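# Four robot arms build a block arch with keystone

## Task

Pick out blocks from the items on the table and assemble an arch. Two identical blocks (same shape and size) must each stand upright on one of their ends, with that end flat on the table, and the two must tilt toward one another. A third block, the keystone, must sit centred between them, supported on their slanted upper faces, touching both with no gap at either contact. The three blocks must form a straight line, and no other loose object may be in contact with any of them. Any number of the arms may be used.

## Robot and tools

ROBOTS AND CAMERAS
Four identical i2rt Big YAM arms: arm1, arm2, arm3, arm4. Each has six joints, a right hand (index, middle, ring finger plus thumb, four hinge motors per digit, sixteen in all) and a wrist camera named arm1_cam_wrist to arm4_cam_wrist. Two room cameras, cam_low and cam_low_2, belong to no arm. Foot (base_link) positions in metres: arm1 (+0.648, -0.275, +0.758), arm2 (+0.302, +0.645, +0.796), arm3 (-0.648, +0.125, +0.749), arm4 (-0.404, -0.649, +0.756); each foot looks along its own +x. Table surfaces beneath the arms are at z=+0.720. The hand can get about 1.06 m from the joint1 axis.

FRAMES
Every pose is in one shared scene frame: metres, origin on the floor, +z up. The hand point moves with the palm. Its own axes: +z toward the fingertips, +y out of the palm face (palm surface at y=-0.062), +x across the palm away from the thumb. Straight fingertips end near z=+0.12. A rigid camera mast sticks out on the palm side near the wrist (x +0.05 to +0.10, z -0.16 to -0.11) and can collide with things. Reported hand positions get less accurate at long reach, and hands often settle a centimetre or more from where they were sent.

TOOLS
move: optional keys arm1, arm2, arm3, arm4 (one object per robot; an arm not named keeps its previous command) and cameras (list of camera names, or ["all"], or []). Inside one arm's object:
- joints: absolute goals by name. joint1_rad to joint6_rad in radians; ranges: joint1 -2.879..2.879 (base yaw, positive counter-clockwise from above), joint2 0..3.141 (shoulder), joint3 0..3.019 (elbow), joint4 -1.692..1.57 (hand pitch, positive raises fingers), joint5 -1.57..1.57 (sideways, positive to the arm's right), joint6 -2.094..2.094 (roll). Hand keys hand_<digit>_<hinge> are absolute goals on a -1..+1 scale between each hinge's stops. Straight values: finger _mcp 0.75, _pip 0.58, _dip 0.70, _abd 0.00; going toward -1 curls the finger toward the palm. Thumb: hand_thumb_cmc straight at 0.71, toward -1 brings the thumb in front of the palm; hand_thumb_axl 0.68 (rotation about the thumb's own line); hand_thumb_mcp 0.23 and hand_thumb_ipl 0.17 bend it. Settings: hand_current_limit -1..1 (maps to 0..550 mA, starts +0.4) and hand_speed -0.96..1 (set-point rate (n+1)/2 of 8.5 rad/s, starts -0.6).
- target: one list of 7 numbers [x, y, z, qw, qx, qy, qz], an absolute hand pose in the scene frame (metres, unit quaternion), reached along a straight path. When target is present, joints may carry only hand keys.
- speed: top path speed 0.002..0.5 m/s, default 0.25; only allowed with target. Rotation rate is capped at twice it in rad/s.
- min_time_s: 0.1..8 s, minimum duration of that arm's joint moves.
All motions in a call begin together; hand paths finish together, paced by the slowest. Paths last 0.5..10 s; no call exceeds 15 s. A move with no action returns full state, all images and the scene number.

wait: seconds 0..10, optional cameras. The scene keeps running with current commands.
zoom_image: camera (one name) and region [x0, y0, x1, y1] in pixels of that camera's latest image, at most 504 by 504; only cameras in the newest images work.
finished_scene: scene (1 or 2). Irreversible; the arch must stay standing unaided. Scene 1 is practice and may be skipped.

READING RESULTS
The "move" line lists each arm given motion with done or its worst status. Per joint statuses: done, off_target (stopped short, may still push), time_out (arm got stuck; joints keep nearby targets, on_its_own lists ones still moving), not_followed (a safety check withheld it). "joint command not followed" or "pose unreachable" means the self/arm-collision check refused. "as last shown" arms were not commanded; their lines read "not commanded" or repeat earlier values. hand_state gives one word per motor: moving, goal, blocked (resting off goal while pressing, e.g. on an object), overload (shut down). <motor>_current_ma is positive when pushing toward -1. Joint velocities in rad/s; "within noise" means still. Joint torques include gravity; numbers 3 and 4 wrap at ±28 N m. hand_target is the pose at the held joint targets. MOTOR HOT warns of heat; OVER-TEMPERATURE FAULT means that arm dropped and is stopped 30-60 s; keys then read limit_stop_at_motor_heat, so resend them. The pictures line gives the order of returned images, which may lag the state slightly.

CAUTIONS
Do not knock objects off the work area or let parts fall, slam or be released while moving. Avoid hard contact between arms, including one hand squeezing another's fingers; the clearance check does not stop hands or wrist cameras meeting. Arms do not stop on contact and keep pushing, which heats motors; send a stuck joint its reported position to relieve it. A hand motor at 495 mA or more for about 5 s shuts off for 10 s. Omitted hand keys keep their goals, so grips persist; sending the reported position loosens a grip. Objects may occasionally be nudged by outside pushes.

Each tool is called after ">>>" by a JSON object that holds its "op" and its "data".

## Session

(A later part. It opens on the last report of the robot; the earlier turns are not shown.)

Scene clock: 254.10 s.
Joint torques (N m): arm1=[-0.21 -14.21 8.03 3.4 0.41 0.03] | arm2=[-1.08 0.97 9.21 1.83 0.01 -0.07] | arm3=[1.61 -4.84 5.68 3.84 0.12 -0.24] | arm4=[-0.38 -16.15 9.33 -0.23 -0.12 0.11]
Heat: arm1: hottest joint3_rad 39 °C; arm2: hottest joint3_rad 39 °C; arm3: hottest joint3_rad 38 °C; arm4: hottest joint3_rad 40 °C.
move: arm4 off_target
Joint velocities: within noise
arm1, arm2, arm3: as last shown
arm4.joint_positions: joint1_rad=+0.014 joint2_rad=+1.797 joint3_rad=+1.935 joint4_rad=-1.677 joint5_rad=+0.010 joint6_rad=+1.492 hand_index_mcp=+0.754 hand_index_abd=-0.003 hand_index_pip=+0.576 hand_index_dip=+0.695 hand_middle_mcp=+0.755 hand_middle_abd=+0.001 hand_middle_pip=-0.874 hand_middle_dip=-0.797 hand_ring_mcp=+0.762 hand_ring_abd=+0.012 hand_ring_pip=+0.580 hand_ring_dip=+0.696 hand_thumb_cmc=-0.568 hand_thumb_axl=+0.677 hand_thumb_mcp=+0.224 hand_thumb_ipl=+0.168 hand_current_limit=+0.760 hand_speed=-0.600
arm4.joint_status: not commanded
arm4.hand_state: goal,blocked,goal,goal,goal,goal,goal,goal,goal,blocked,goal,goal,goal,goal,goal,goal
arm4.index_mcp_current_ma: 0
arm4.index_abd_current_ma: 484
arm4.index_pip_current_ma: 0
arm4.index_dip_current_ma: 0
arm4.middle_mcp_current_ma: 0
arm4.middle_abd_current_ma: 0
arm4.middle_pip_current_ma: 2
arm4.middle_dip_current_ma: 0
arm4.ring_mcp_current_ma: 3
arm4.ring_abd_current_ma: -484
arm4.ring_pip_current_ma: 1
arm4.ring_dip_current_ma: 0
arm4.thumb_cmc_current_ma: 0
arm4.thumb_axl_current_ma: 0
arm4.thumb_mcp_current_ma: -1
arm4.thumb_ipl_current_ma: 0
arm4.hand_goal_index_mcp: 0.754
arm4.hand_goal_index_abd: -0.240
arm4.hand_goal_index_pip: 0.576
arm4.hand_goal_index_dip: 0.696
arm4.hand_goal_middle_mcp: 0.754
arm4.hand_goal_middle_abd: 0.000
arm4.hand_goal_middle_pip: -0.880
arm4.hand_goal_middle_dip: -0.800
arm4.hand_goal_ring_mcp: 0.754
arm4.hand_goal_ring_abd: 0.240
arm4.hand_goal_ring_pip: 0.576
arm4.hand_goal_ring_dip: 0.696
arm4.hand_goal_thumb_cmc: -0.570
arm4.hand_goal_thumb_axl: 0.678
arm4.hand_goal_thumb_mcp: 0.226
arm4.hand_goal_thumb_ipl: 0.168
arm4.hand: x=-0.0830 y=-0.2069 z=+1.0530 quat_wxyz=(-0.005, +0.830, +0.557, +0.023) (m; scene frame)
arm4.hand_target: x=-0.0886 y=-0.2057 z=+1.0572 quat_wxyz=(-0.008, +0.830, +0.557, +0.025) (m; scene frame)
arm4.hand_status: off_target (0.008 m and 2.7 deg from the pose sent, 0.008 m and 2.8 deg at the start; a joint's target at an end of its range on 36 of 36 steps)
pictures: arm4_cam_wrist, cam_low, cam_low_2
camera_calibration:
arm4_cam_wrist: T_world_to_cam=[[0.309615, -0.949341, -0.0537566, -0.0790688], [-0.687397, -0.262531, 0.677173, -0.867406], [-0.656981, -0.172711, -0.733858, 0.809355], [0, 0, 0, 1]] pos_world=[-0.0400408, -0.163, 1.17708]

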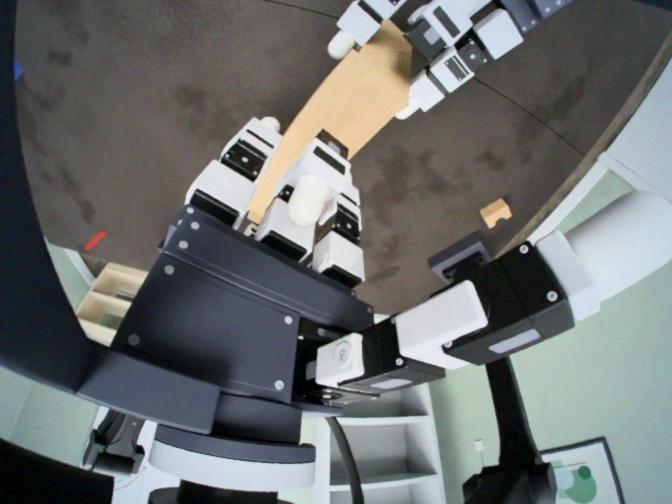

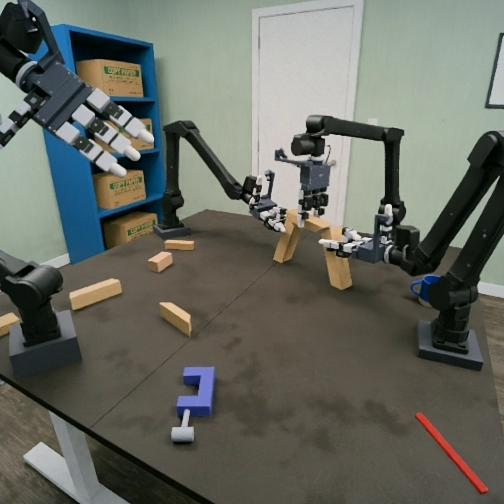

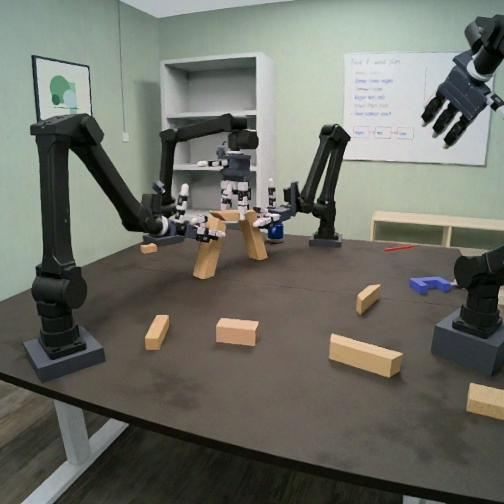

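>>> {"op": "move", "data": {"arm4": {"target": [-0.101, -0.2060, 1.063, 0, 0.8315, 0.5556, 0], "speed": 0.05}, "cameras": ["cam_low_2", "cam_low", "arm4_cam_wrist"]}}

>>> {"op": "zoom_image", "data": {"camera": "cam_low_2", "region": [205, 200, 235, 230]}}

>>> {"op": "zoom_image", "data": {"camera": "cam_low_2", "region": [232, 200, 262, 230]}}

>>> {"op": "zoom_image", "data": {"camera": "cam_low", "region": [280, 205, 310, 235]}}

>>> {"op": "zoom_image", "data": {"camera": "cam_low", "region": [308, 210, 348, 250]}}

>>> {"op": "zoom_image", "data": {"camera": "arm4_cam_wrist", "region": [330, 20, 430, 110]}}

Scene clock: 256.10 s.
Joint torques (N m): arm1=[-0.26 -14.21 8.03 3.4 0.4 0.03] | arm2=[-1.08 0.97 9.21 1.83 0.01 -0.07] | arm3=[1.61 -4.95 5.68 3.84 0.12 -0.24] | arm4=[-0.32 -17.67 8.98 -0.25 -0.08 0.11]
Heat: arm1: hottest joint3_rad 39 °C; arm2: hottest joint3_rad 39 °C; arm3: hottest joint3_rad 38 °C; arm4: hottest joint3_rad 39 °C.
move: arm4 off_target
Joint velocities: within noise
arm1, arm2, arm3: as last shown
arm4.joint_positions: joint1_rad=+0.034 joint2_rad=+1.797 joint3_rad=+1.926 joint4_rad=-1.677 joint5_rad=+0.010 joint6_rad=+1.512 hand_index_mcp=+0.754 hand_index_abd=-0.003 hand_index_pip=+0.576 hand_index_dip=+0.695 hand_middle_mcp=+0.755 hand_middle_abd=+0.001 hand_middle_pip=-0.874 hand_middle_dip=-0.797 hand_ring_mcp=+0.761 hand_ring_abd=+0.012 hand_ring_pip=+0.580 hand_ring_dip=+0.696 hand_thumb_cmc=-0.568 hand_thumb_axl=+0.677 hand_thumb_mcp=+0.224 hand_thumb_ipl=+0.168 hand_current_limit=+0.760 hand_speed=-0.600
arm4.joint_status: not commanded
arm4.hand_state: goal,blocked,goal,goal,goal,goal,goal,goal,goal,blocked,goal,goal,goal,goal,goal,goal
arm4.index_mcp_current_ma: 0
arm4.index_abd_current_ma: 484
arm4.index_pip_current_ma: 0
arm4.index_dip_current_ma: 0
arm4.middle_mcp_current_ma: 0
arm4.middle_abd_current_ma: 0
arm4.middle_pip_current_ma: 2
arm4.middle_dip_current_ma: 0
arm4.ring_mcp_current_ma: 3
arm4.ring_abd_current_ma: -484
arm4.ring_pip_current_ma: 1
arm4.ring_dip_current_ma: 0
arm4.thumb_cmc_current_ma: 0
arm4.thumb_axl_current_ma: 0
arm4.thumb_mcp_current_ma: -1
arm4.thumb_ipl_current_ma: 0
arm4.hand_goal_index_mcp: 0.754
arm4.hand_goal_index_abd: -0.240
arm4.hand_goal_index_pip: 0.576
arm4.hand_goal_index_dip: 0.696
arm4.hand_goal_middle_mcp: 0.754
arm4.hand_goal_middle_abd: 0.000
arm4.hand_goal_middle_pip: -0.880
arm4.hand_goal_middle_dip: -0.800
arm4.hand_goal_ring_mcp: 0.754
arm4.hand_goal_ring_abd: 0.240
arm4.hand_goal_ring_pip: 0.576
arm4.hand_goal_ring_dip: 0.696
arm4.hand_goal_thumb_cmc: -0.570
arm4.hand_goal_thumb_axl: 0.678
arm4.hand_goal_thumb_mcp: 0.226
arm4.hand_goal_thumb_ipl: 0.168
arm4.hand: x=-0.0939 y=-0.2034 z=+1.0495 quat_wxyz=(-0.004, +0.830, +0.557, +0.019) (m; scene frame)
arm4.hand_target: x=-0.1009 y=-0.2062 z=+1.0620 quat_wxyz=(-0.010, +0.830, +0.557, +0.027) (m; scene frame)
arm4.hand_status: off_target (0.015 m and 2.2 deg from the pose sent, 0.021 m and 2.7 deg at the start; a joint's target at an end of its range on 36 of 36 steps)
pictures: arm4_cam_wrist, cam_low, cam_low_2
camera_calibration:
arm4_cam_wrist: T_world_to_cam=[[0.310107, -0.94949, -0.0479827, -0.0786055], [-0.683907, -0.257856, 0.682482, -0.875914], [-0.660382, -0.178826, -0.729326, 0.793962], [0, 0, 0, 1]] pos_world=[-0.05035, -0.158513, 1.17308]

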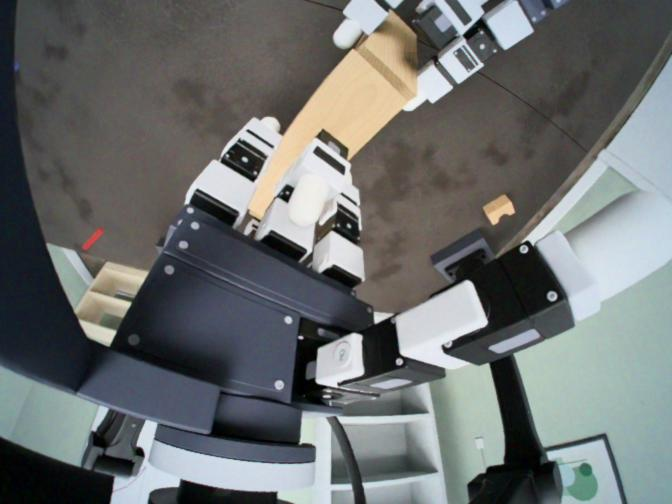

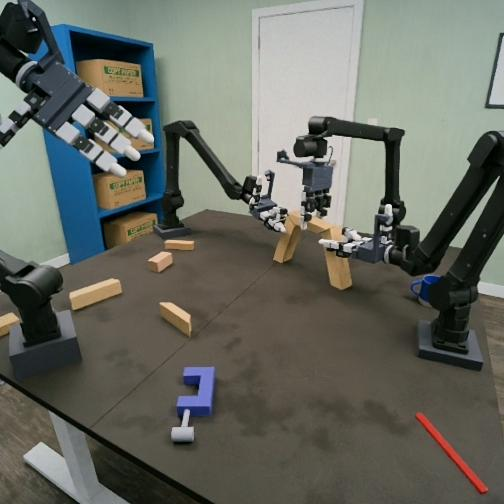

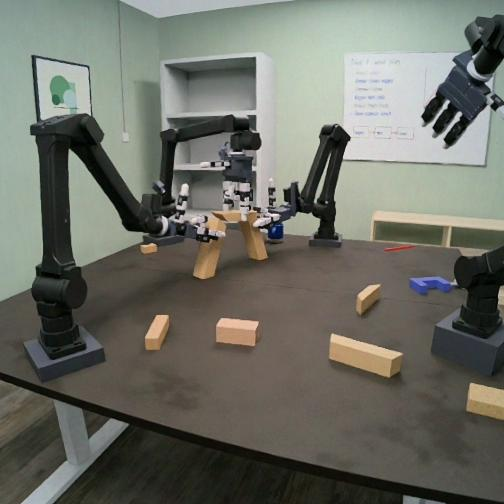

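Scaled by 16.800 from the camera's 504x504 image, which has a finer 720x720 frame.

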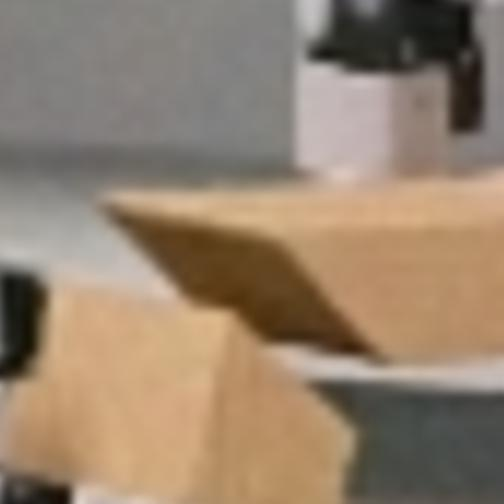

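Scaled by 16.800 from the camera's 504x504 image, which has a finer 720x720 frame.

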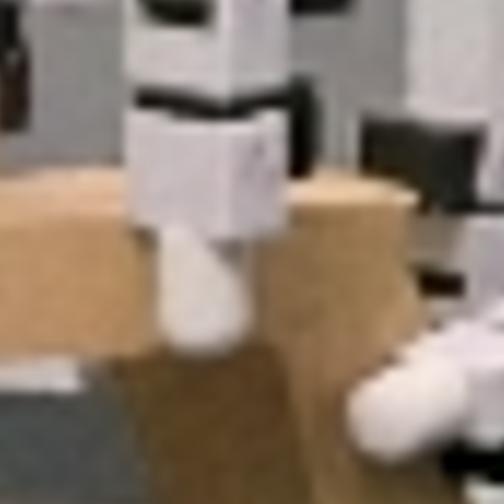

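Scaled by 16.800 from the camera's 504x504 image, which has a finer 720x720 frame.

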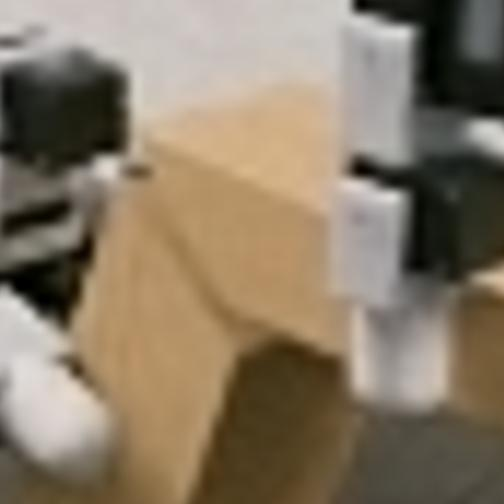

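Scaled by 12.600 from the camera's 504x504 image, which has a finer 720x720 frame.

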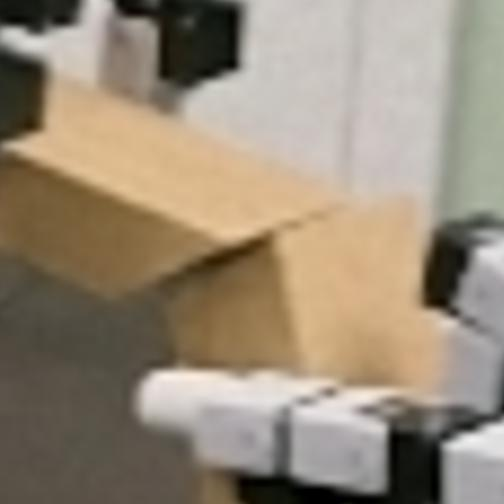

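Scaled by 5.040 from the camera's 672x504 image, which has a finer 960x720 frame.

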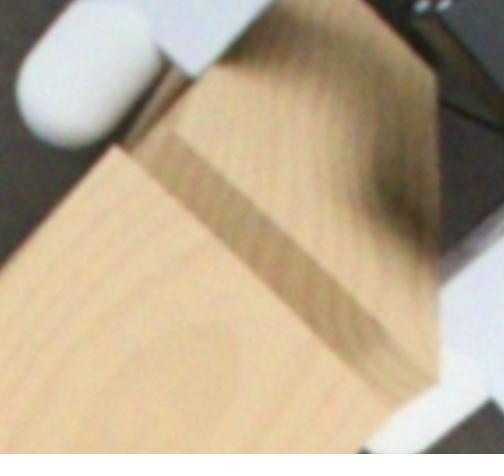

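>>> {"op": "move", "data": {"arm4": {"target": [-0.103, -0.2080, 1.050, 0, 0.8171, 0.5764, 0], "speed": 0.05}, "cameras": ["cam_low_2", "cam_low", "arm4_cam_wrist"]}}

>>> {"op": "zoom_image", "data": {"camera": "cam_low_2", "region": [212, 195, 262, 245]}}

>>> {"op": "zoom_image", "data": {"camera": "cam_low", "region": [285, 200, 335, 250]}}

>>> {"op": "zoom_image", "data": {"camera": "arm4_cam_wrist", "region": [330, 20, 430, 110]}}

Scene clock: 260.80 s.
Joint torques (N m): arm1=[-0.26 -14.15 8.02 3.38 0.4 0.03] | arm2=[-1.03 1.03 9.2 1.83 0.01 -0.07] | arm3=[1.61 -4.89 5.7 3.85 0.11 -0.24] | arm4=[-0.32 -17.73 8.69 -0.27 -0.15 -0.08]
Heat: arm1: hottest joint3_rad 38 °C; arm2: hottest joint3_rad 39 °C; arm3: hottest joint3_rad 38 °C; arm4: hottest joint3_rad 39 °C.
move: arm4 off_target
Joint velocities: within noise
arm1, arm2, arm3: as last shown
arm3.index_mcp_current_ma: 128
arm3.index_pip_current_ma: 44
arm3.hand_target: x=-0.3287 y=-0.1102 z=+1.0090 quat_wxyz=(+0.609, +0.574, +0.402, +0.371) (m; scene frame)
arm4.joint_positions: joint1_rad=+0.034 joint2_rad=+1.797 joint3_rad=+1.894 joint4_rad=-1.677 joint5_rad=+0.005 joint6_rad=+1.484 hand_index_mcp=+0.752 hand_index_abd=-0.003 hand_index_pip=+0.576 hand_index_dip=+0.696 hand_middle_mcp=+0.755 hand_middle_abd=+0.001 hand_middle_pip=-0.874 hand_middle_dip=-0.797 hand_ring_mcp=+0.758 hand_ring_abd=+0.012 hand_ring_pip=+0.580 hand_ring_dip=+0.696 hand_thumb_cmc=-0.568 hand_thumb_axl=+0.677 hand_thumb_mcp=+0.224 hand_thumb_ipl=+0.168 hand_current_limit=+0.760 hand_speed=-0.600
arm4.joint_status: not commanded
arm4.hand_state: goal,blocked,goal,goal,goal,goal,goal,goal,goal,blocked,goal,goal,goal,goal,goal,goal
arm4.index_mcp_current_ma: 0
arm4.index_abd_current_ma: 484
arm4.index_pip_current_ma: 0
arm4.index_dip_current_ma: 0
arm4.middle_mcp_current_ma: 0
arm4.middle_abd_current_ma: 0
arm4.middle_pip_current_ma: 2
arm4.middle_dip_current_ma: 0
arm4.ring_mcp_current_ma: 1
arm4.ring_abd_current_ma: -484
arm4.ring_pip_current_ma: 1
arm4.ring_dip_current_ma: 0
arm4.thumb_cmc_current_ma: 0
arm4.thumb_axl_current_ma: 0
arm4.thumb_mcp_current_ma: -1
arm4.thumb_ipl_current_ma: 0
arm4.hand_goal_index_mcp: 0.754
arm4.hand_goal_index_abd: -0.240
arm4.hand_goal_index_pip: 0.576
arm4.hand_goal_index_dip: 0.696
arm4.hand_goal_middle_mcp: 0.754
arm4.hand_goal_middle_abd: 0.000
arm4.hand_goal_middle_pip: -0.880
arm4.hand_goal_middle_dip: -0.800
arm4.hand_goal_ring_mcp: 0.754
arm4.hand_goal_ring_abd: 0.240
arm4.hand_goal_ring_pip: 0.576
arm4.hand_goal_ring_dip: 0.696
arm4.hand_goal_thumb_cmc: -0.570
arm4.hand_goal_thumb_axl: 0.678
arm4.hand_goal_thumb_mcp: 0.226
arm4.hand_goal_thumb_ipl: 0.168
arm4.hand: x=-0.0958 y=-0.2067 z=+1.0375 quat_wxyz=(+0.003, +0.822, +0.569, +0.004) (m; scene frame)
arm4.hand_target: x=-0.1029 y=-0.2082 z=+1.0493 quat_wxyz=(-0.004, +0.817, +0.577, +0.011) (m; scene frame)
arm4.hand_status: off_target (0.014 m and 1.1 deg from the pose sent, 0.010 m and 3.4 deg at the start; a joint's target at an end of its range on 39 of 39 steps)
pictures: arm4_cam_wrist, cam_low, cam_low_2
camera_calibration:
arm4_cam_wrist: T_world_to_cam=[[0.336106, -0.941408, -0.0280068, -0.0982619], [-0.664605, -0.258141, 0.701187, -0.887455], [-0.667333, -0.21706, -0.712427, 0.757194], [0, 0, 0, 1]] pos_world=[-0.0514799, -0.157236, 1.15897]

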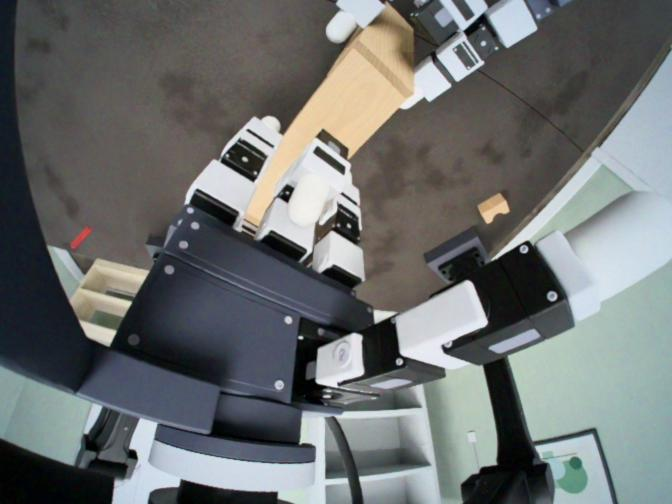

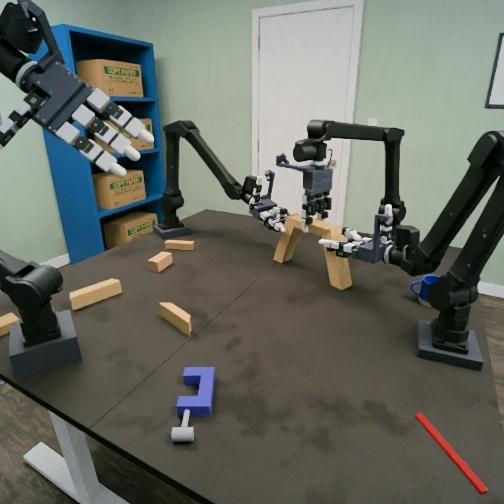

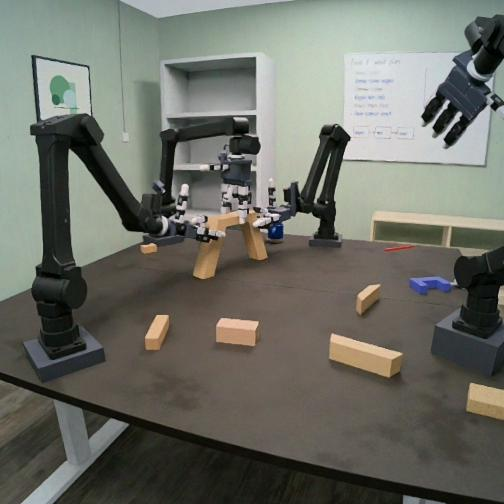

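Scaled by 10.080 from the camera's 504x504 image, which has a finer 720x720 frame.

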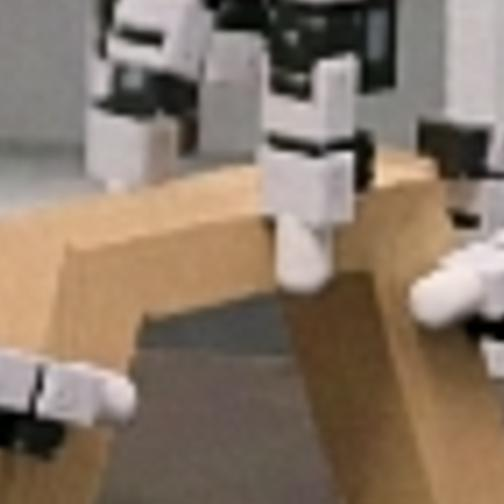

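Scaled by 10.080 from the camera's 504x504 image, which has a finer 720x720 frame.

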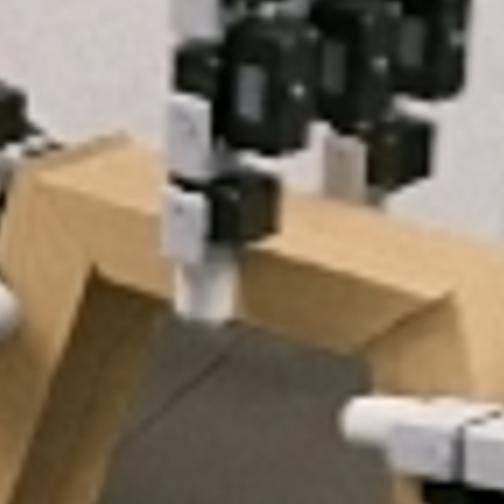

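Scaled by 5.040 from the camera's 672x504 image, which has a finer 960x720 frame.

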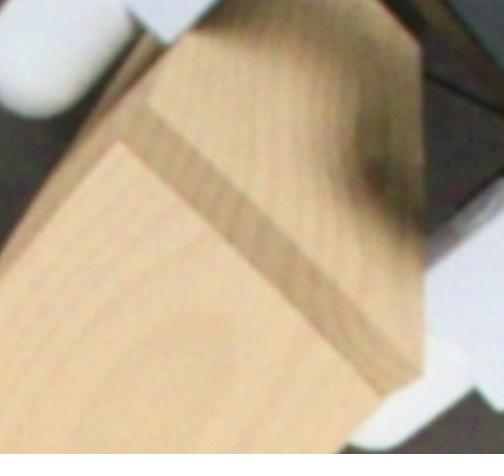

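>>> {"op": "move", "data": {"cameras": ["all"]}}

>>> {"op": "zoom_image", "data": {"camera": "cam_low_2", "region": [205, 195, 265, 255]}}

>>> {"op": "zoom_image", "data": {"camera": "cam_low", "region": [280, 200, 340, 260]}}

Scene clock: 262.83 s.
Joint torques (N m): arm1=[-0.21 -14.15 8.02 3.4 0.41 0.03] | arm2=[-1.08 0.97 9.2 1.81 0.01 -0.07] | arm3=[1.61 -4.84 5.7 3.84 0.11 -0.24] | arm4=[-0.32 -17.67 8.7 -0.28 -0.15 -0.07]
Heat: arm1: hottest joint3_rad 38 °C; arm2: hottest joint3_rad 39 °C; arm3: hottest joint3_rad 38 °C; arm4: hottest joint3_rad 38 °C.
Joint velocities: within noise
arm1.joint_positions: joint1_rad=+0.573 joint2_rad=+1.672 joint3_rad=+0.858 joint4_rad=+0.548 joint5_rad=+0.459 joint6_rad=+0.162 hand_index_mcp=+0.798 hand_index_abd=-0.017 hand_index_pip=+0.596 hand_index_dip=+0.701 hand_middle_mcp=+0.760 hand_middle_abd=+0.000 hand_middle_pip=-0.876 hand_middle_dip=-0.797 hand_ring_mcp=+0.797 hand_ring_abd=-0.026 hand_ring_pip=+0.598 hand_ring_dip=+0.701 hand_thumb_cmc=-0.568 hand_thumb_axl=+0.677 hand_thumb_mcp=+0.224 hand_thumb_ipl=+0.168 hand_current_limit=+0.760 hand_speed=-0.600
arm1.joint_status: not commanded
arm1.hand_state: blocked,blocked,goal,goal,goal,goal,goal,goal,blocked,blocked,blocked,goal,goal,goal,goal,goal
arm1.index_mcp_current_ma: 166
arm1.index_abd_current_ma: 484
arm1.index_pip_current_ma: 60
arm1.index_dip_current_ma: 13
arm1.middle_mcp_current_ma: 14
arm1.middle_abd_current_ma: 0
arm1.middle_pip_current_ma: 9
arm1.middle_dip_current_ma: 5
arm1.ring_mcp_current_ma: 160
arm1.ring_abd_current_ma: -484
arm1.ring_pip_current_ma: 67
arm1.ring_dip_current_ma: 12
arm1.thumb_cmc_current_ma: 3
arm1.thumb_axl_current_ma: -1
arm1.thumb_mcp_current_ma: -7
arm1.thumb_ipl_current_ma: -1
arm1.hand_goal_index_mcp: 0.754
arm1.hand_goal_index_abd: -0.220
arm1.hand_goal_index_pip: 0.576
arm1.hand_goal_index_dip: 0.696
arm1.hand_goal_middle_mcp: 0.754
arm1.hand_goal_middle_abd: 0.000
arm1.hand_goal_middle_pip: -0.880
arm1.hand_goal_middle_dip: -0.800
arm1.hand_goal_ring_mcp: 0.754
arm1.hand_goal_ring_abd: 0.220
arm1.hand_goal_ring_pip: 0.576
arm1.hand_goal_ring_dip: 0.696
arm1.hand_goal_thumb_cmc: -0.570
arm1.hand_goal_thumb_axl: 0.678
arm1.hand_goal_thumb_mcp: 0.226
arm1.hand_goal_thumb_ipl: 0.168
arm1.hand: x=+0.0233 y=-0.2132 z=+0.9991 quat_wxyz=(-0.350, -0.423, +0.663, +0.509) (m; scene frame)
arm1.hand_target: x=+0.0241 y=-0.2184 z=+1.0148 quat_wxyz=(-0.370, -0.410, +0.655, +0.516) (m; scene frame)
arm1.hand_status: not commanded
arm2.joint_positions: joint1_rad=-0.605 joint2_rad=+0.637 joint3_rad=+1.379 joint4_rad=-1.408 joint5_rad=-0.010 joint6_rad=+1.001 hand_index_mcp=+0.755 hand_index_abd=+0.000 hand_index_pip=+0.577 hand_index_dip=+0.696 hand_middle_mcp=+0.755 hand_middle_abd=+0.000 hand_middle_pip=+0.577 hand_middle_dip=+0.696 hand_ring_mcp=+0.755 hand_ring_abd=+0.000 hand_ring_pip=+0.577 hand_ring_dip=+0.696 hand_thumb_cmc=+0.715 hand_thumb_axl=+0.677 hand_thumb_mcp=+0.225 hand_thumb_ipl=+0.168 hand_current_limit=+0.400 hand_speed=-0.600
arm2.joint_status: not commanded
arm2.hand_state: goal,goal,goal,goal,goal,goal,goal,goal,goal,goal,goal,goal,goal,goal,goal,goal
arm2.index_mcp_current_ma: 2
arm2.index_abd_current_ma: 0
arm2.index_pip_current_ma: 2
arm2.index_dip_current_ma: 0
arm2.middle_mcp_current_ma: 2
arm2.middle_abd_current_ma: 0
arm2.middle_pip_current_ma: 2
arm2.middle_dip_current_ma: 0
arm2.ring_mcp_current_ma: 2
arm2.ring_abd_current_ma: 0
arm2.ring_pip_current_ma: 2
arm2.ring_dip_current_ma: 0
arm2.thumb_cmc_current_ma: 3
arm2.thumb_axl_current_ma: -3
arm2.thumb_mcp_current_ma: -3
arm2.thumb_ipl_current_ma: -1
arm2.hand_goal_index_mcp: 0.754
arm2.hand_goal_index_abd: 0.000
arm2.hand_goal_index_pip: 0.576
arm2.hand_goal_index_dip: 0.696
arm2.hand_goal_middle_mcp: 0.754
arm2.hand_goal_middle_abd: 0.000
arm2.hand_goal_middle_pip: 0.576
arm2.hand_goal_middle_dip: 0.696
arm2.hand_goal_ring_mcp: 0.754
arm2.hand_goal_ring_abd: 0.000
arm2.hand_goal_ring_pip: 0.576
arm2.hand_goal_ring_dip: 0.696
arm2.hand_goal_thumb_cmc: 0.714
arm2.hand_goal_thumb_axl: 0.678
arm2.hand_goal_thumb_mcp: 0.226
arm2.hand_goal_thumb_ipl: 0.168
arm2.hand: x=+0.0389 y=+0.6168 z=+1.3317 quat_wxyz=(+0.439, +0.437, -0.785, -0.018) (m; scene frame)
arm2.hand_target: x=+0.0409 y=+0.6179 z=+1.3448 quat_wxyz=(+0.452, +0.434, -0.779, -0.019) (m; scene frame)
arm2.hand_status: not commanded
arm3.joint_positions: joint1_rad=-0.820 joint2_rad=+1.300 joint3_rad=+0.166 joint4_rad=+1.088 joint5_rad=-0.317 joint6_rad=-0.046 hand_index_mcp=+0.785 hand_index_abd=-0.019 hand_index_pip=+0.589 hand_index_dip=+0.697 hand_middle_mcp=+0.759 hand_middle_abd=+0.000 hand_middle_pip=-0.876 hand_middle_dip=-0.798 hand_ring_mcp=+0.788 hand_ring_abd=-0.034 hand_ring_pip=+0.589 hand_ring_dip=+0.697 hand_thumb_cmc=-0.569 hand_thumb_axl=+0.677 hand_thumb_mcp=+0.223 hand_thumb_ipl=+0.168 hand_current_limit=+0.770 hand_speed=-0.600
arm3.joint_status: not commanded
arm3.hand_state: blocked,blocked,goal,goal,goal,goal,goal,goal,blocked,blocked,goal,goal,goal,goal,goal,goal
arm3.index_mcp_current_ma: 128
arm3.index_abd_current_ma: 487
arm3.index_pip_current_ma: 44
arm3.index_dip_current_ma: 3
arm3.middle_mcp_current_ma: 16
arm3.middle_abd_current_ma: 0
arm3.middle_pip_current_ma: 10
arm3.middle_dip_current_ma: 7
arm3.ring_mcp_current_ma: 142
arm3.ring_abd_current_ma: -487
arm3.ring_pip_current_ma: 45
arm3.ring_dip_current_ma: 3
arm3.thumb_cmc_current_ma: 4
arm3.thumb_axl_current_ma: -2
arm3.thumb_mcp_current_ma: -10
arm3.thumb_ipl_current_ma: -1
arm3.hand_goal_index_mcp: 0.754
arm3.hand_goal_index_abd: -0.240
arm3.hand_goal_index_pip: 0.576
arm3.hand_goal_index_dip: 0.696
arm3.hand_goal_middle_mcp: 0.754
arm3.hand_goal_middle_abd: 0.000
arm3.hand_goal_middle_pip: -0.880
arm3.hand_goal_middle_dip: -0.800
arm3.hand_goal_ring_mcp: 0.754
arm3.hand_goal_ring_abd: 0.200
arm3.hand_goal_ring_pip: 0.576
arm3.hand_goal_ring_dip: 0.696
arm3.hand_goal_thumb_cmc: -0.570
arm3.hand_goal_thumb_axl: 0.678
arm3.hand_goal_thumb_mcp: 0.226
arm3.hand_goal_thumb_ipl: 0.168
arm3.hand: x=-0.3288 y=-0.1160 z=+0.9878 quat_wxyz=(+0.583, +0.602, +0.403, +0.367) (m; scene frame)
arm3.hand_target: x=-0.3287 y=-0.1102 z=+1.0090 quat_wxyz=(+0.609, +0.574, +0.402, +0.371) (m; scene frame)
arm3.hand_status: not commanded
arm4.joint_positions: joint1_rad=+0.034 joint2_rad=+1.797 joint3_rad=+1.894 joint4_rad=-1.677 joint5_rad=+0.005 joint6_rad=+1.484 hand_index_mcp=+0.752 hand_index_abd=-0.003 hand_index_pip=+0.576 hand_index_dip=+0.696 hand_middle_mcp=+0.755 hand_middle_abd=+0.001 hand_middle_pip=-0.874 hand_middle_dip=-0.797 hand_ring_mcp=+0.758 hand_ring_abd=+0.012 hand_ring_pip=+0.580 hand_ring_dip=+0.696 hand_thumb_cmc=-0.568 hand_thumb_axl=+0.677 hand_thumb_mcp=+0.224 hand_thumb_ipl=+0.168 hand_current_limit=+0.760 hand_speed=-0.600
arm4.joint_status: not commanded
arm4.hand_state: goal,blocked,goal,goal,goal,goal,goal,goal,goal,blocked,goal,goal,goal,goal,goal,goal
arm4.index_mcp_current_ma: 0
arm4.index_abd_current_ma: 484
arm4.index_pip_current_ma: 0
arm4.index_dip_current_ma: 0
arm4.middle_mcp_current_ma: 0
arm4.middle_abd_current_ma: 0
arm4.middle_pip_current_ma: 2
arm4.middle_dip_current_ma: 0
arm4.ring_mcp_current_ma: 1
arm4.ring_abd_current_ma: -484
arm4.ring_pip_current_ma: 1
arm4.ring_dip_current_ma: 0
arm4.thumb_cmc_current_ma: 0
arm4.thumb_axl_current_ma: 0
arm4.thumb_mcp_current_ma: -1
arm4.thumb_ipl_current_ma: 0
arm4.hand_goal_index_mcp: 0.754
arm4.hand_goal_index_abd: -0.240
arm4.hand_goal_index_pip: 0.576
arm4.hand_goal_index_dip: 0.696
arm4.hand_goal_middle_mcp: 0.754
arm4.hand_goal_middle_abd: 0.000
arm4.hand_goal_middle_pip: -0.880
arm4.hand_goal_middle_dip: -0.800
arm4.hand_goal_ring_mcp: 0.754
arm4.hand_goal_ring_abd: 0.240
arm4.hand_goal_ring_pip: 0.576
arm4.hand_goal_ring_dip: 0.696
arm4.hand_goal_thumb_cmc: -0.570
arm4.hand_goal_thumb_axl: 0.678
arm4.hand_goal_thumb_mcp: 0.226
arm4.hand_goal_thumb_ipl: 0.168
arm4.hand: x=-0.0958 y=-0.2067 z=+1.0375 quat_wxyz=(+0.003, +0.822, +0.569, +0.004) (m; scene frame)
arm4.hand_target: x=-0.1029 y=-0.2082 z=+1.0493 quat_wxyz=(-0.004, +0.817, +0.577, +0.011) (m; scene frame)
arm4.hand_status: off_target (0.014 m and 1.1 deg from the pose sent, 0.010 m and 3.4 deg at the start; a joint's target at an end of its range on 39 of 39 steps)
pictures: arm1_cam_wrist, arm2_cam_wrist, arm3_cam_wrist, arm4_cam_wrist, cam_low, cam_low_2
camera_calibration:
arm1_cam_wrist: T_world_to_cam=[[0.198961, 0.785851, 0.585537, -0.393129], [0.941286, 0.0130506, -0.337357, 0.266319], [-0.272754, 0.618278, -0.737114, 0.996242], [0, 0, 0, 1]] pos_world=[0.0992637, -0.31049, 1.05438]
arm2_cam_wrist: T_world_to_cam=[[-0.193138, 0.932482, -0.305245, -0.125714], [0.980657, 0.173381, -0.0908366, -0.0655219], [-0.0317798, -0.316884, -0.947932, 1.58448], [0, 0, 0, 1]] pos_world=[0.090329, 0.630684, 1.45766]
arm3_cam_wrist: T_world_to_cam=[[-0.322524, -0.691451, 0.646431, -0.796142], [-0.832786, -0.117342, -0.541016, 0.206395], [0.44994, -0.71283, -0.537985, 0.724013], [0, 0, 0, 1]] pos_world=[-0.410654, -0.0101764, 1.01582]
arm4_cam_wrist: T_world_to_cam=[[0.336106, -0.941408, -0.0280068, -0.0982619], [-0.664605, -0.258141, 0.701187, -0.887455], [-0.667333, -0.21706, -0.712427, 0.757194], [0, 0, 0, 1]] pos_world=[-0.0514799, -0.157236, 1.15897]

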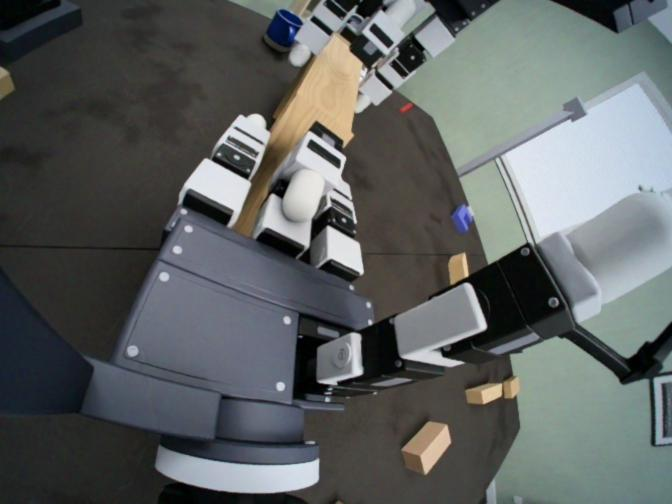

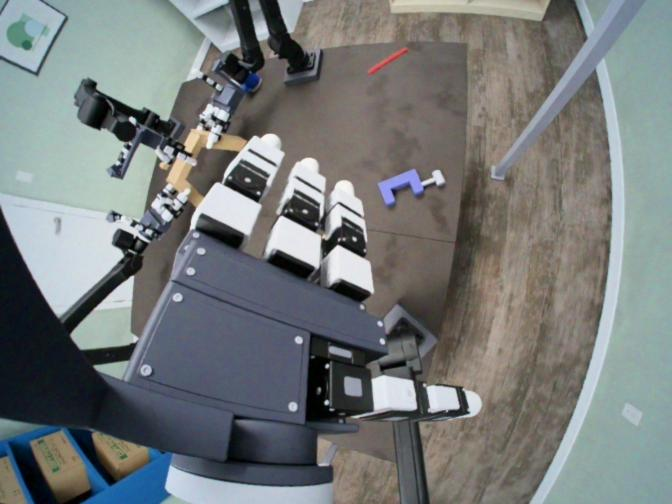

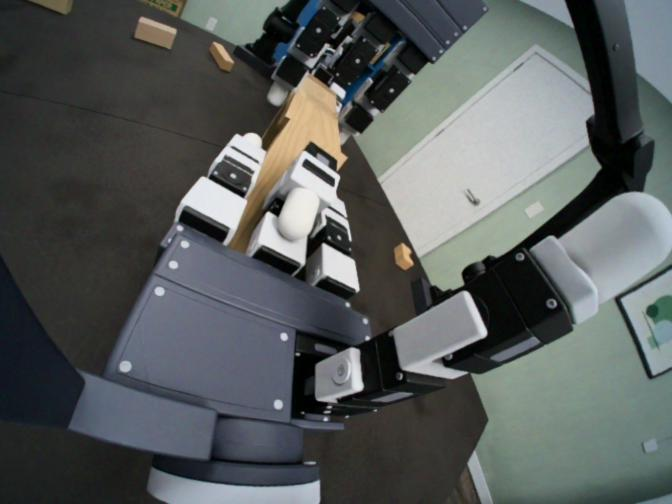

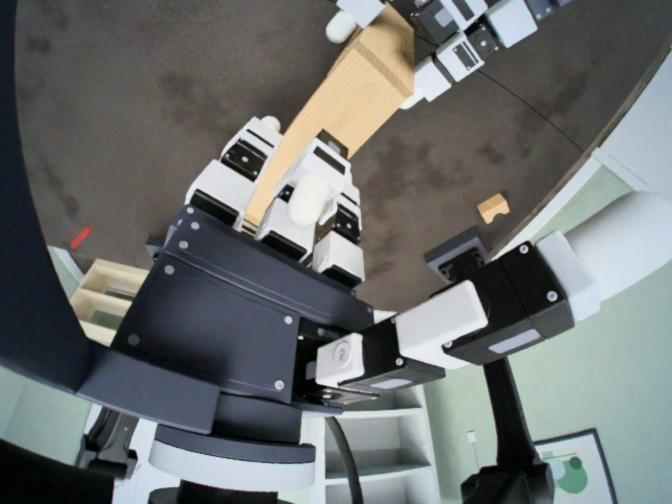

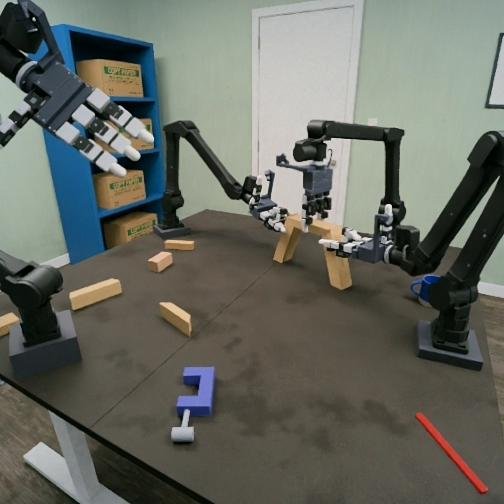

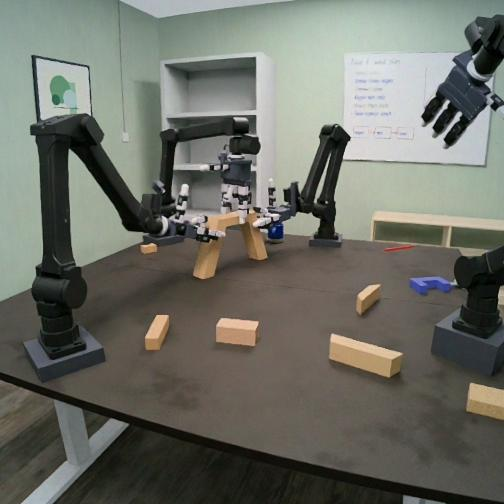

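Scaled by 8.400 from the camera's 504x504 image, which has a finer 720x720 frame.

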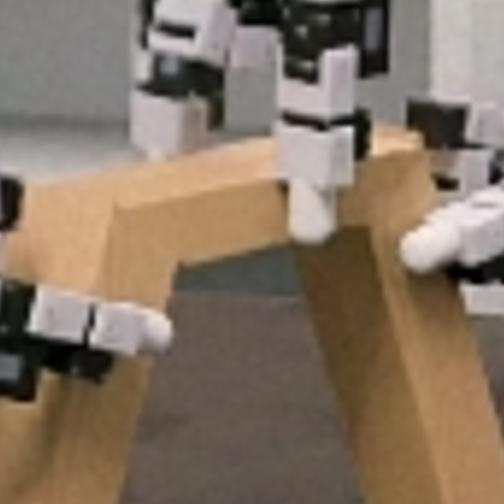

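Scaled by 8.400 from the camera's 504x504 image, which has a finer 720x720 frame.

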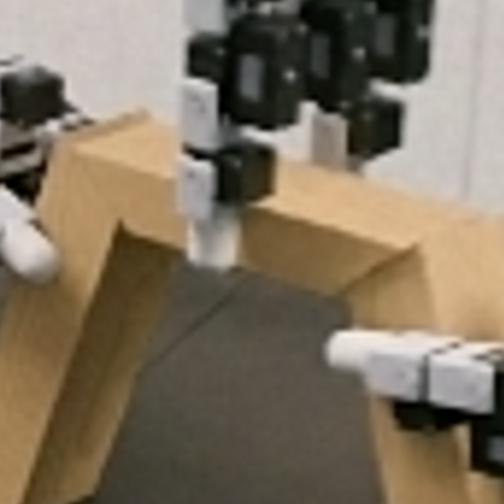

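>>> {"op": "zoom_image", "data": {"camera": "cam_low_2", "region": [208, 205, 238, 235]}}

>>> {"op": "zoom_image", "data": {"camera": "cam_low_2", "region": [236, 200, 266, 230]}}

>>> {"op": "zoom_image", "data": {"camera": "cam_low", "region": [280, 207, 310, 237]}}

>>> {"op": "zoom_image", "data": {"camera": "cam_low", "region": [315, 212, 345, 242]}}

>>> {"op": "zoom_image", "data": {"camera": "arm4_cam_wrist", "region": [230, 0, 430, 150]}}

>>> {"op": "zoom_image", "data": {"camera": "arm3_cam_wrist", "region": [240, 40, 380, 180]}}

>>> {"op": "zoom_image", "data": {"camera": "arm1_cam_wrist", "region": [250, 0, 390, 140]}}

Scaled by 16.800 from the camera's 504x504 image, which has a finer 720x720 frame.

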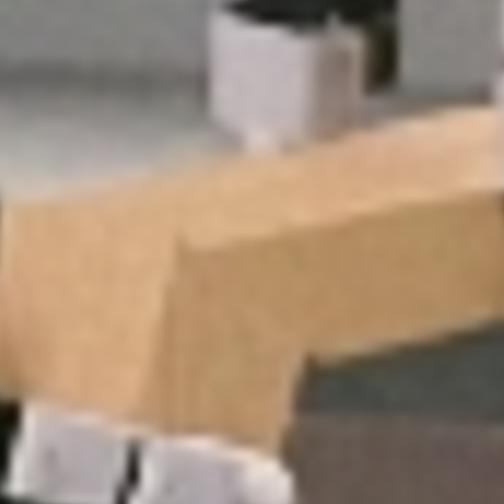

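Scaled by 16.800 from the camera's 504x504 image, which has a finer 720x720 frame.

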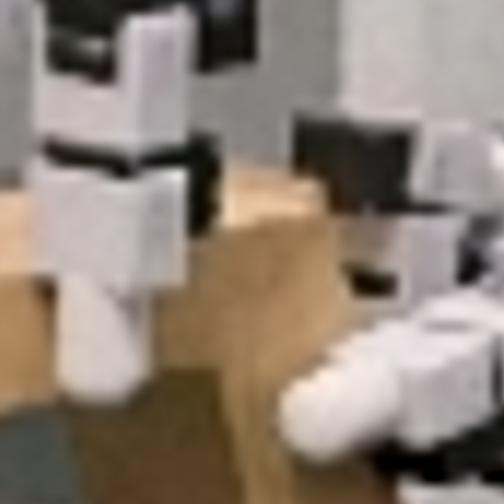

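Scaled by 16.800 from the camera's 504x504 image, which has a finer 720x720 frame.

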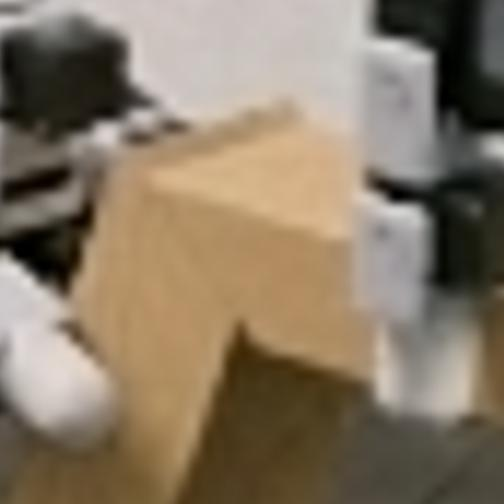

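Scaled by 16.800 from the camera's 504x504 image, which has a finer 720x720 frame.

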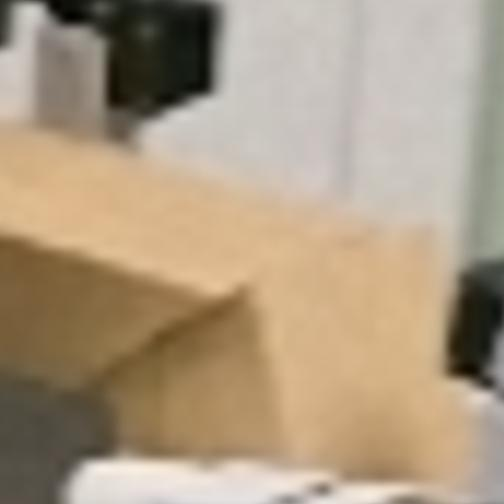

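Scaled by 2.520 from the camera's 672x504 image, which has a finer 960x720 frame.

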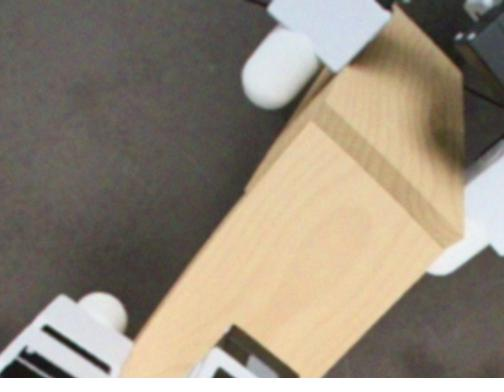

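Scaled by 3.600 from the camera's 672x504 image, which has a finer 960x720 frame.

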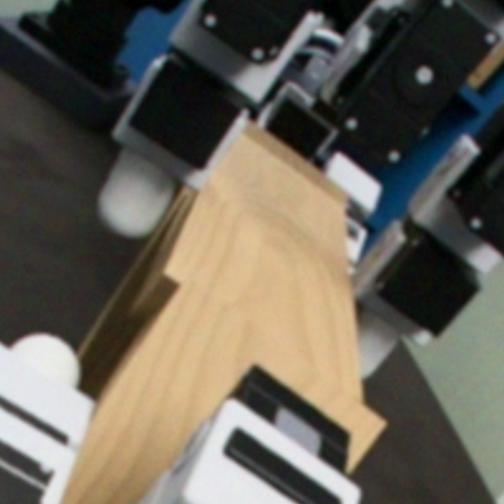

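Scaled by 3.600 from the camera's 672x504 image, which has a finer 960x720 frame.

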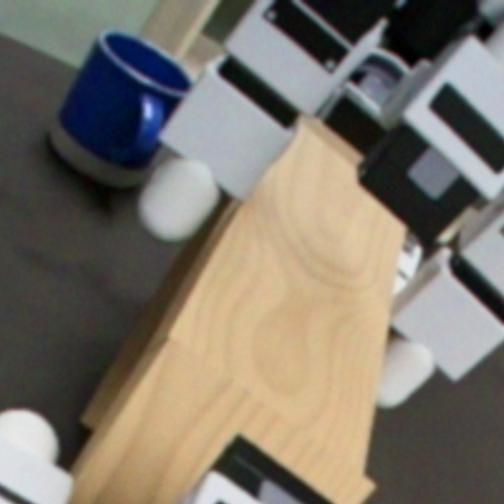

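>>> {"op": "zoom_image", "data": {"camera": "arm3_cam_wrist", "region": [275, 95, 355, 175]}}

>>> {"op": "zoom_image", "data": {"camera": "arm1_cam_wrist", "region": [280, 70, 360, 150]}}

>>> {"op": "zoom_image", "data": {"camera": "arm4_cam_wrist", "region": [320, 20, 420, 120]}}

Scaled by 6.300 from the camera's 672x504 image, which has a finer 960x720 frame.

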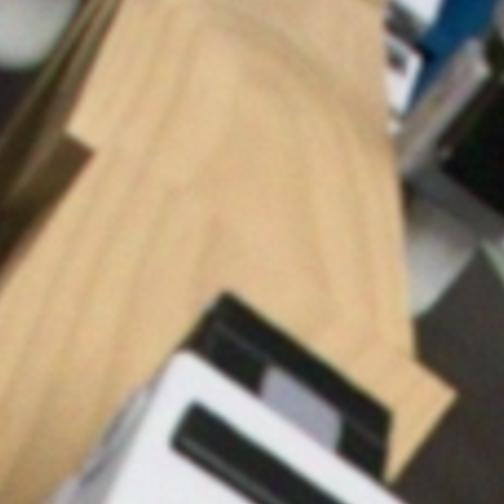

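Scaled by 6.300 from the camera's 672x504 image, which has a finer 960x720 frame.

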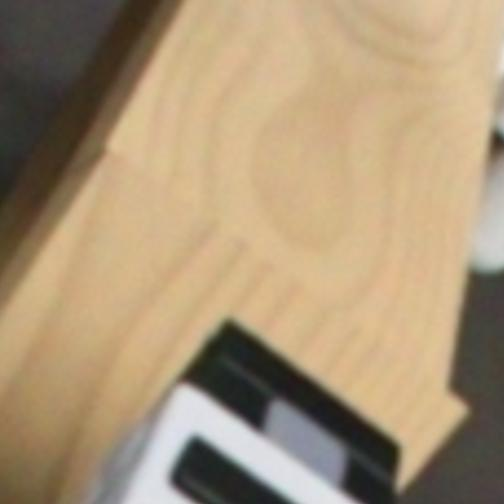

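Scaled by 5.040 from the camera's 672x504 image, which has a finer 960x720 frame.

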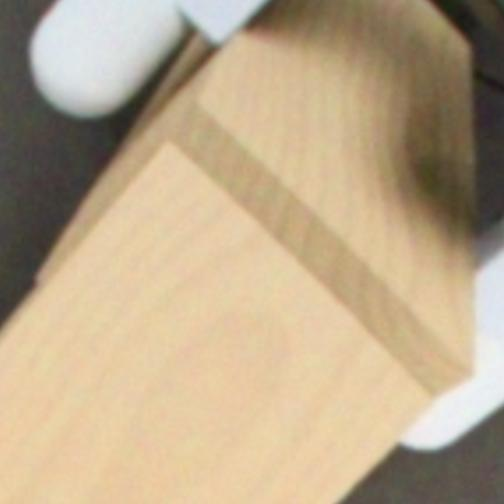

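>>> {"op": "zoom_image", "data": {"camera": "cam_low_2", "region": [244, 205, 264, 225]}}

>>> {"op": "zoom_image", "data": {"camera": "cam_low_2", "region": [212, 210, 232, 230]}}

>>> {"op": "zoom_image", "data": {"camera": "cam_low", "region": [318, 220, 338, 240]}}

>>> {"op": "zoom_image", "data": {"camera": "cam_low", "region": [283, 211, 303, 231]}}

Scaled by 25.200 from the camera's 504x504 image, which has a finer 720x720 frame.

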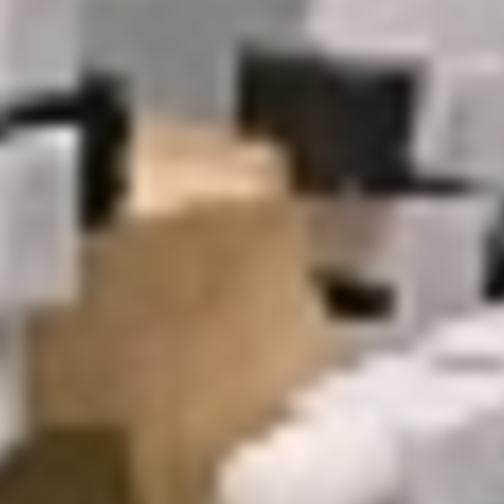

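Scaled by 25.200 from the camera's 504x504 image, which has a finer 720x720 frame.

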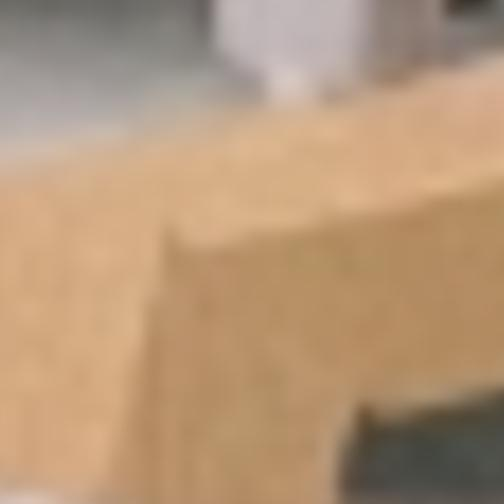

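Scaled by 25.200 from the camera's 504x504 image, which has a finer 720x720 frame.

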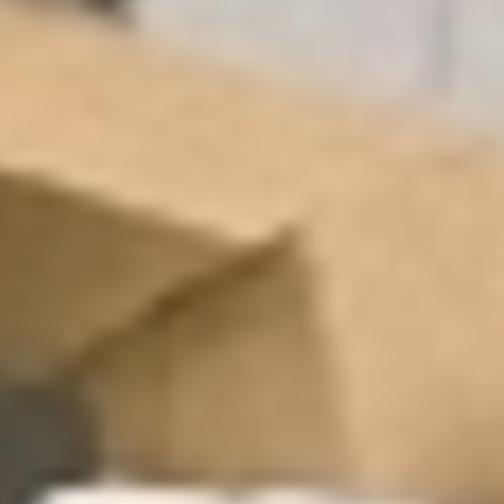

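Scaled by 25.200 from the camera's 504x504 image, which has a finer 720x720 frame.

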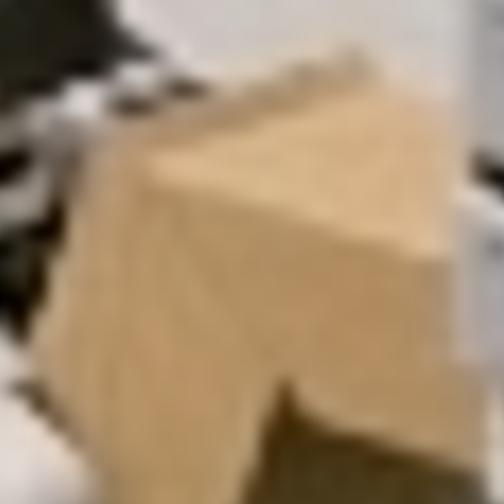

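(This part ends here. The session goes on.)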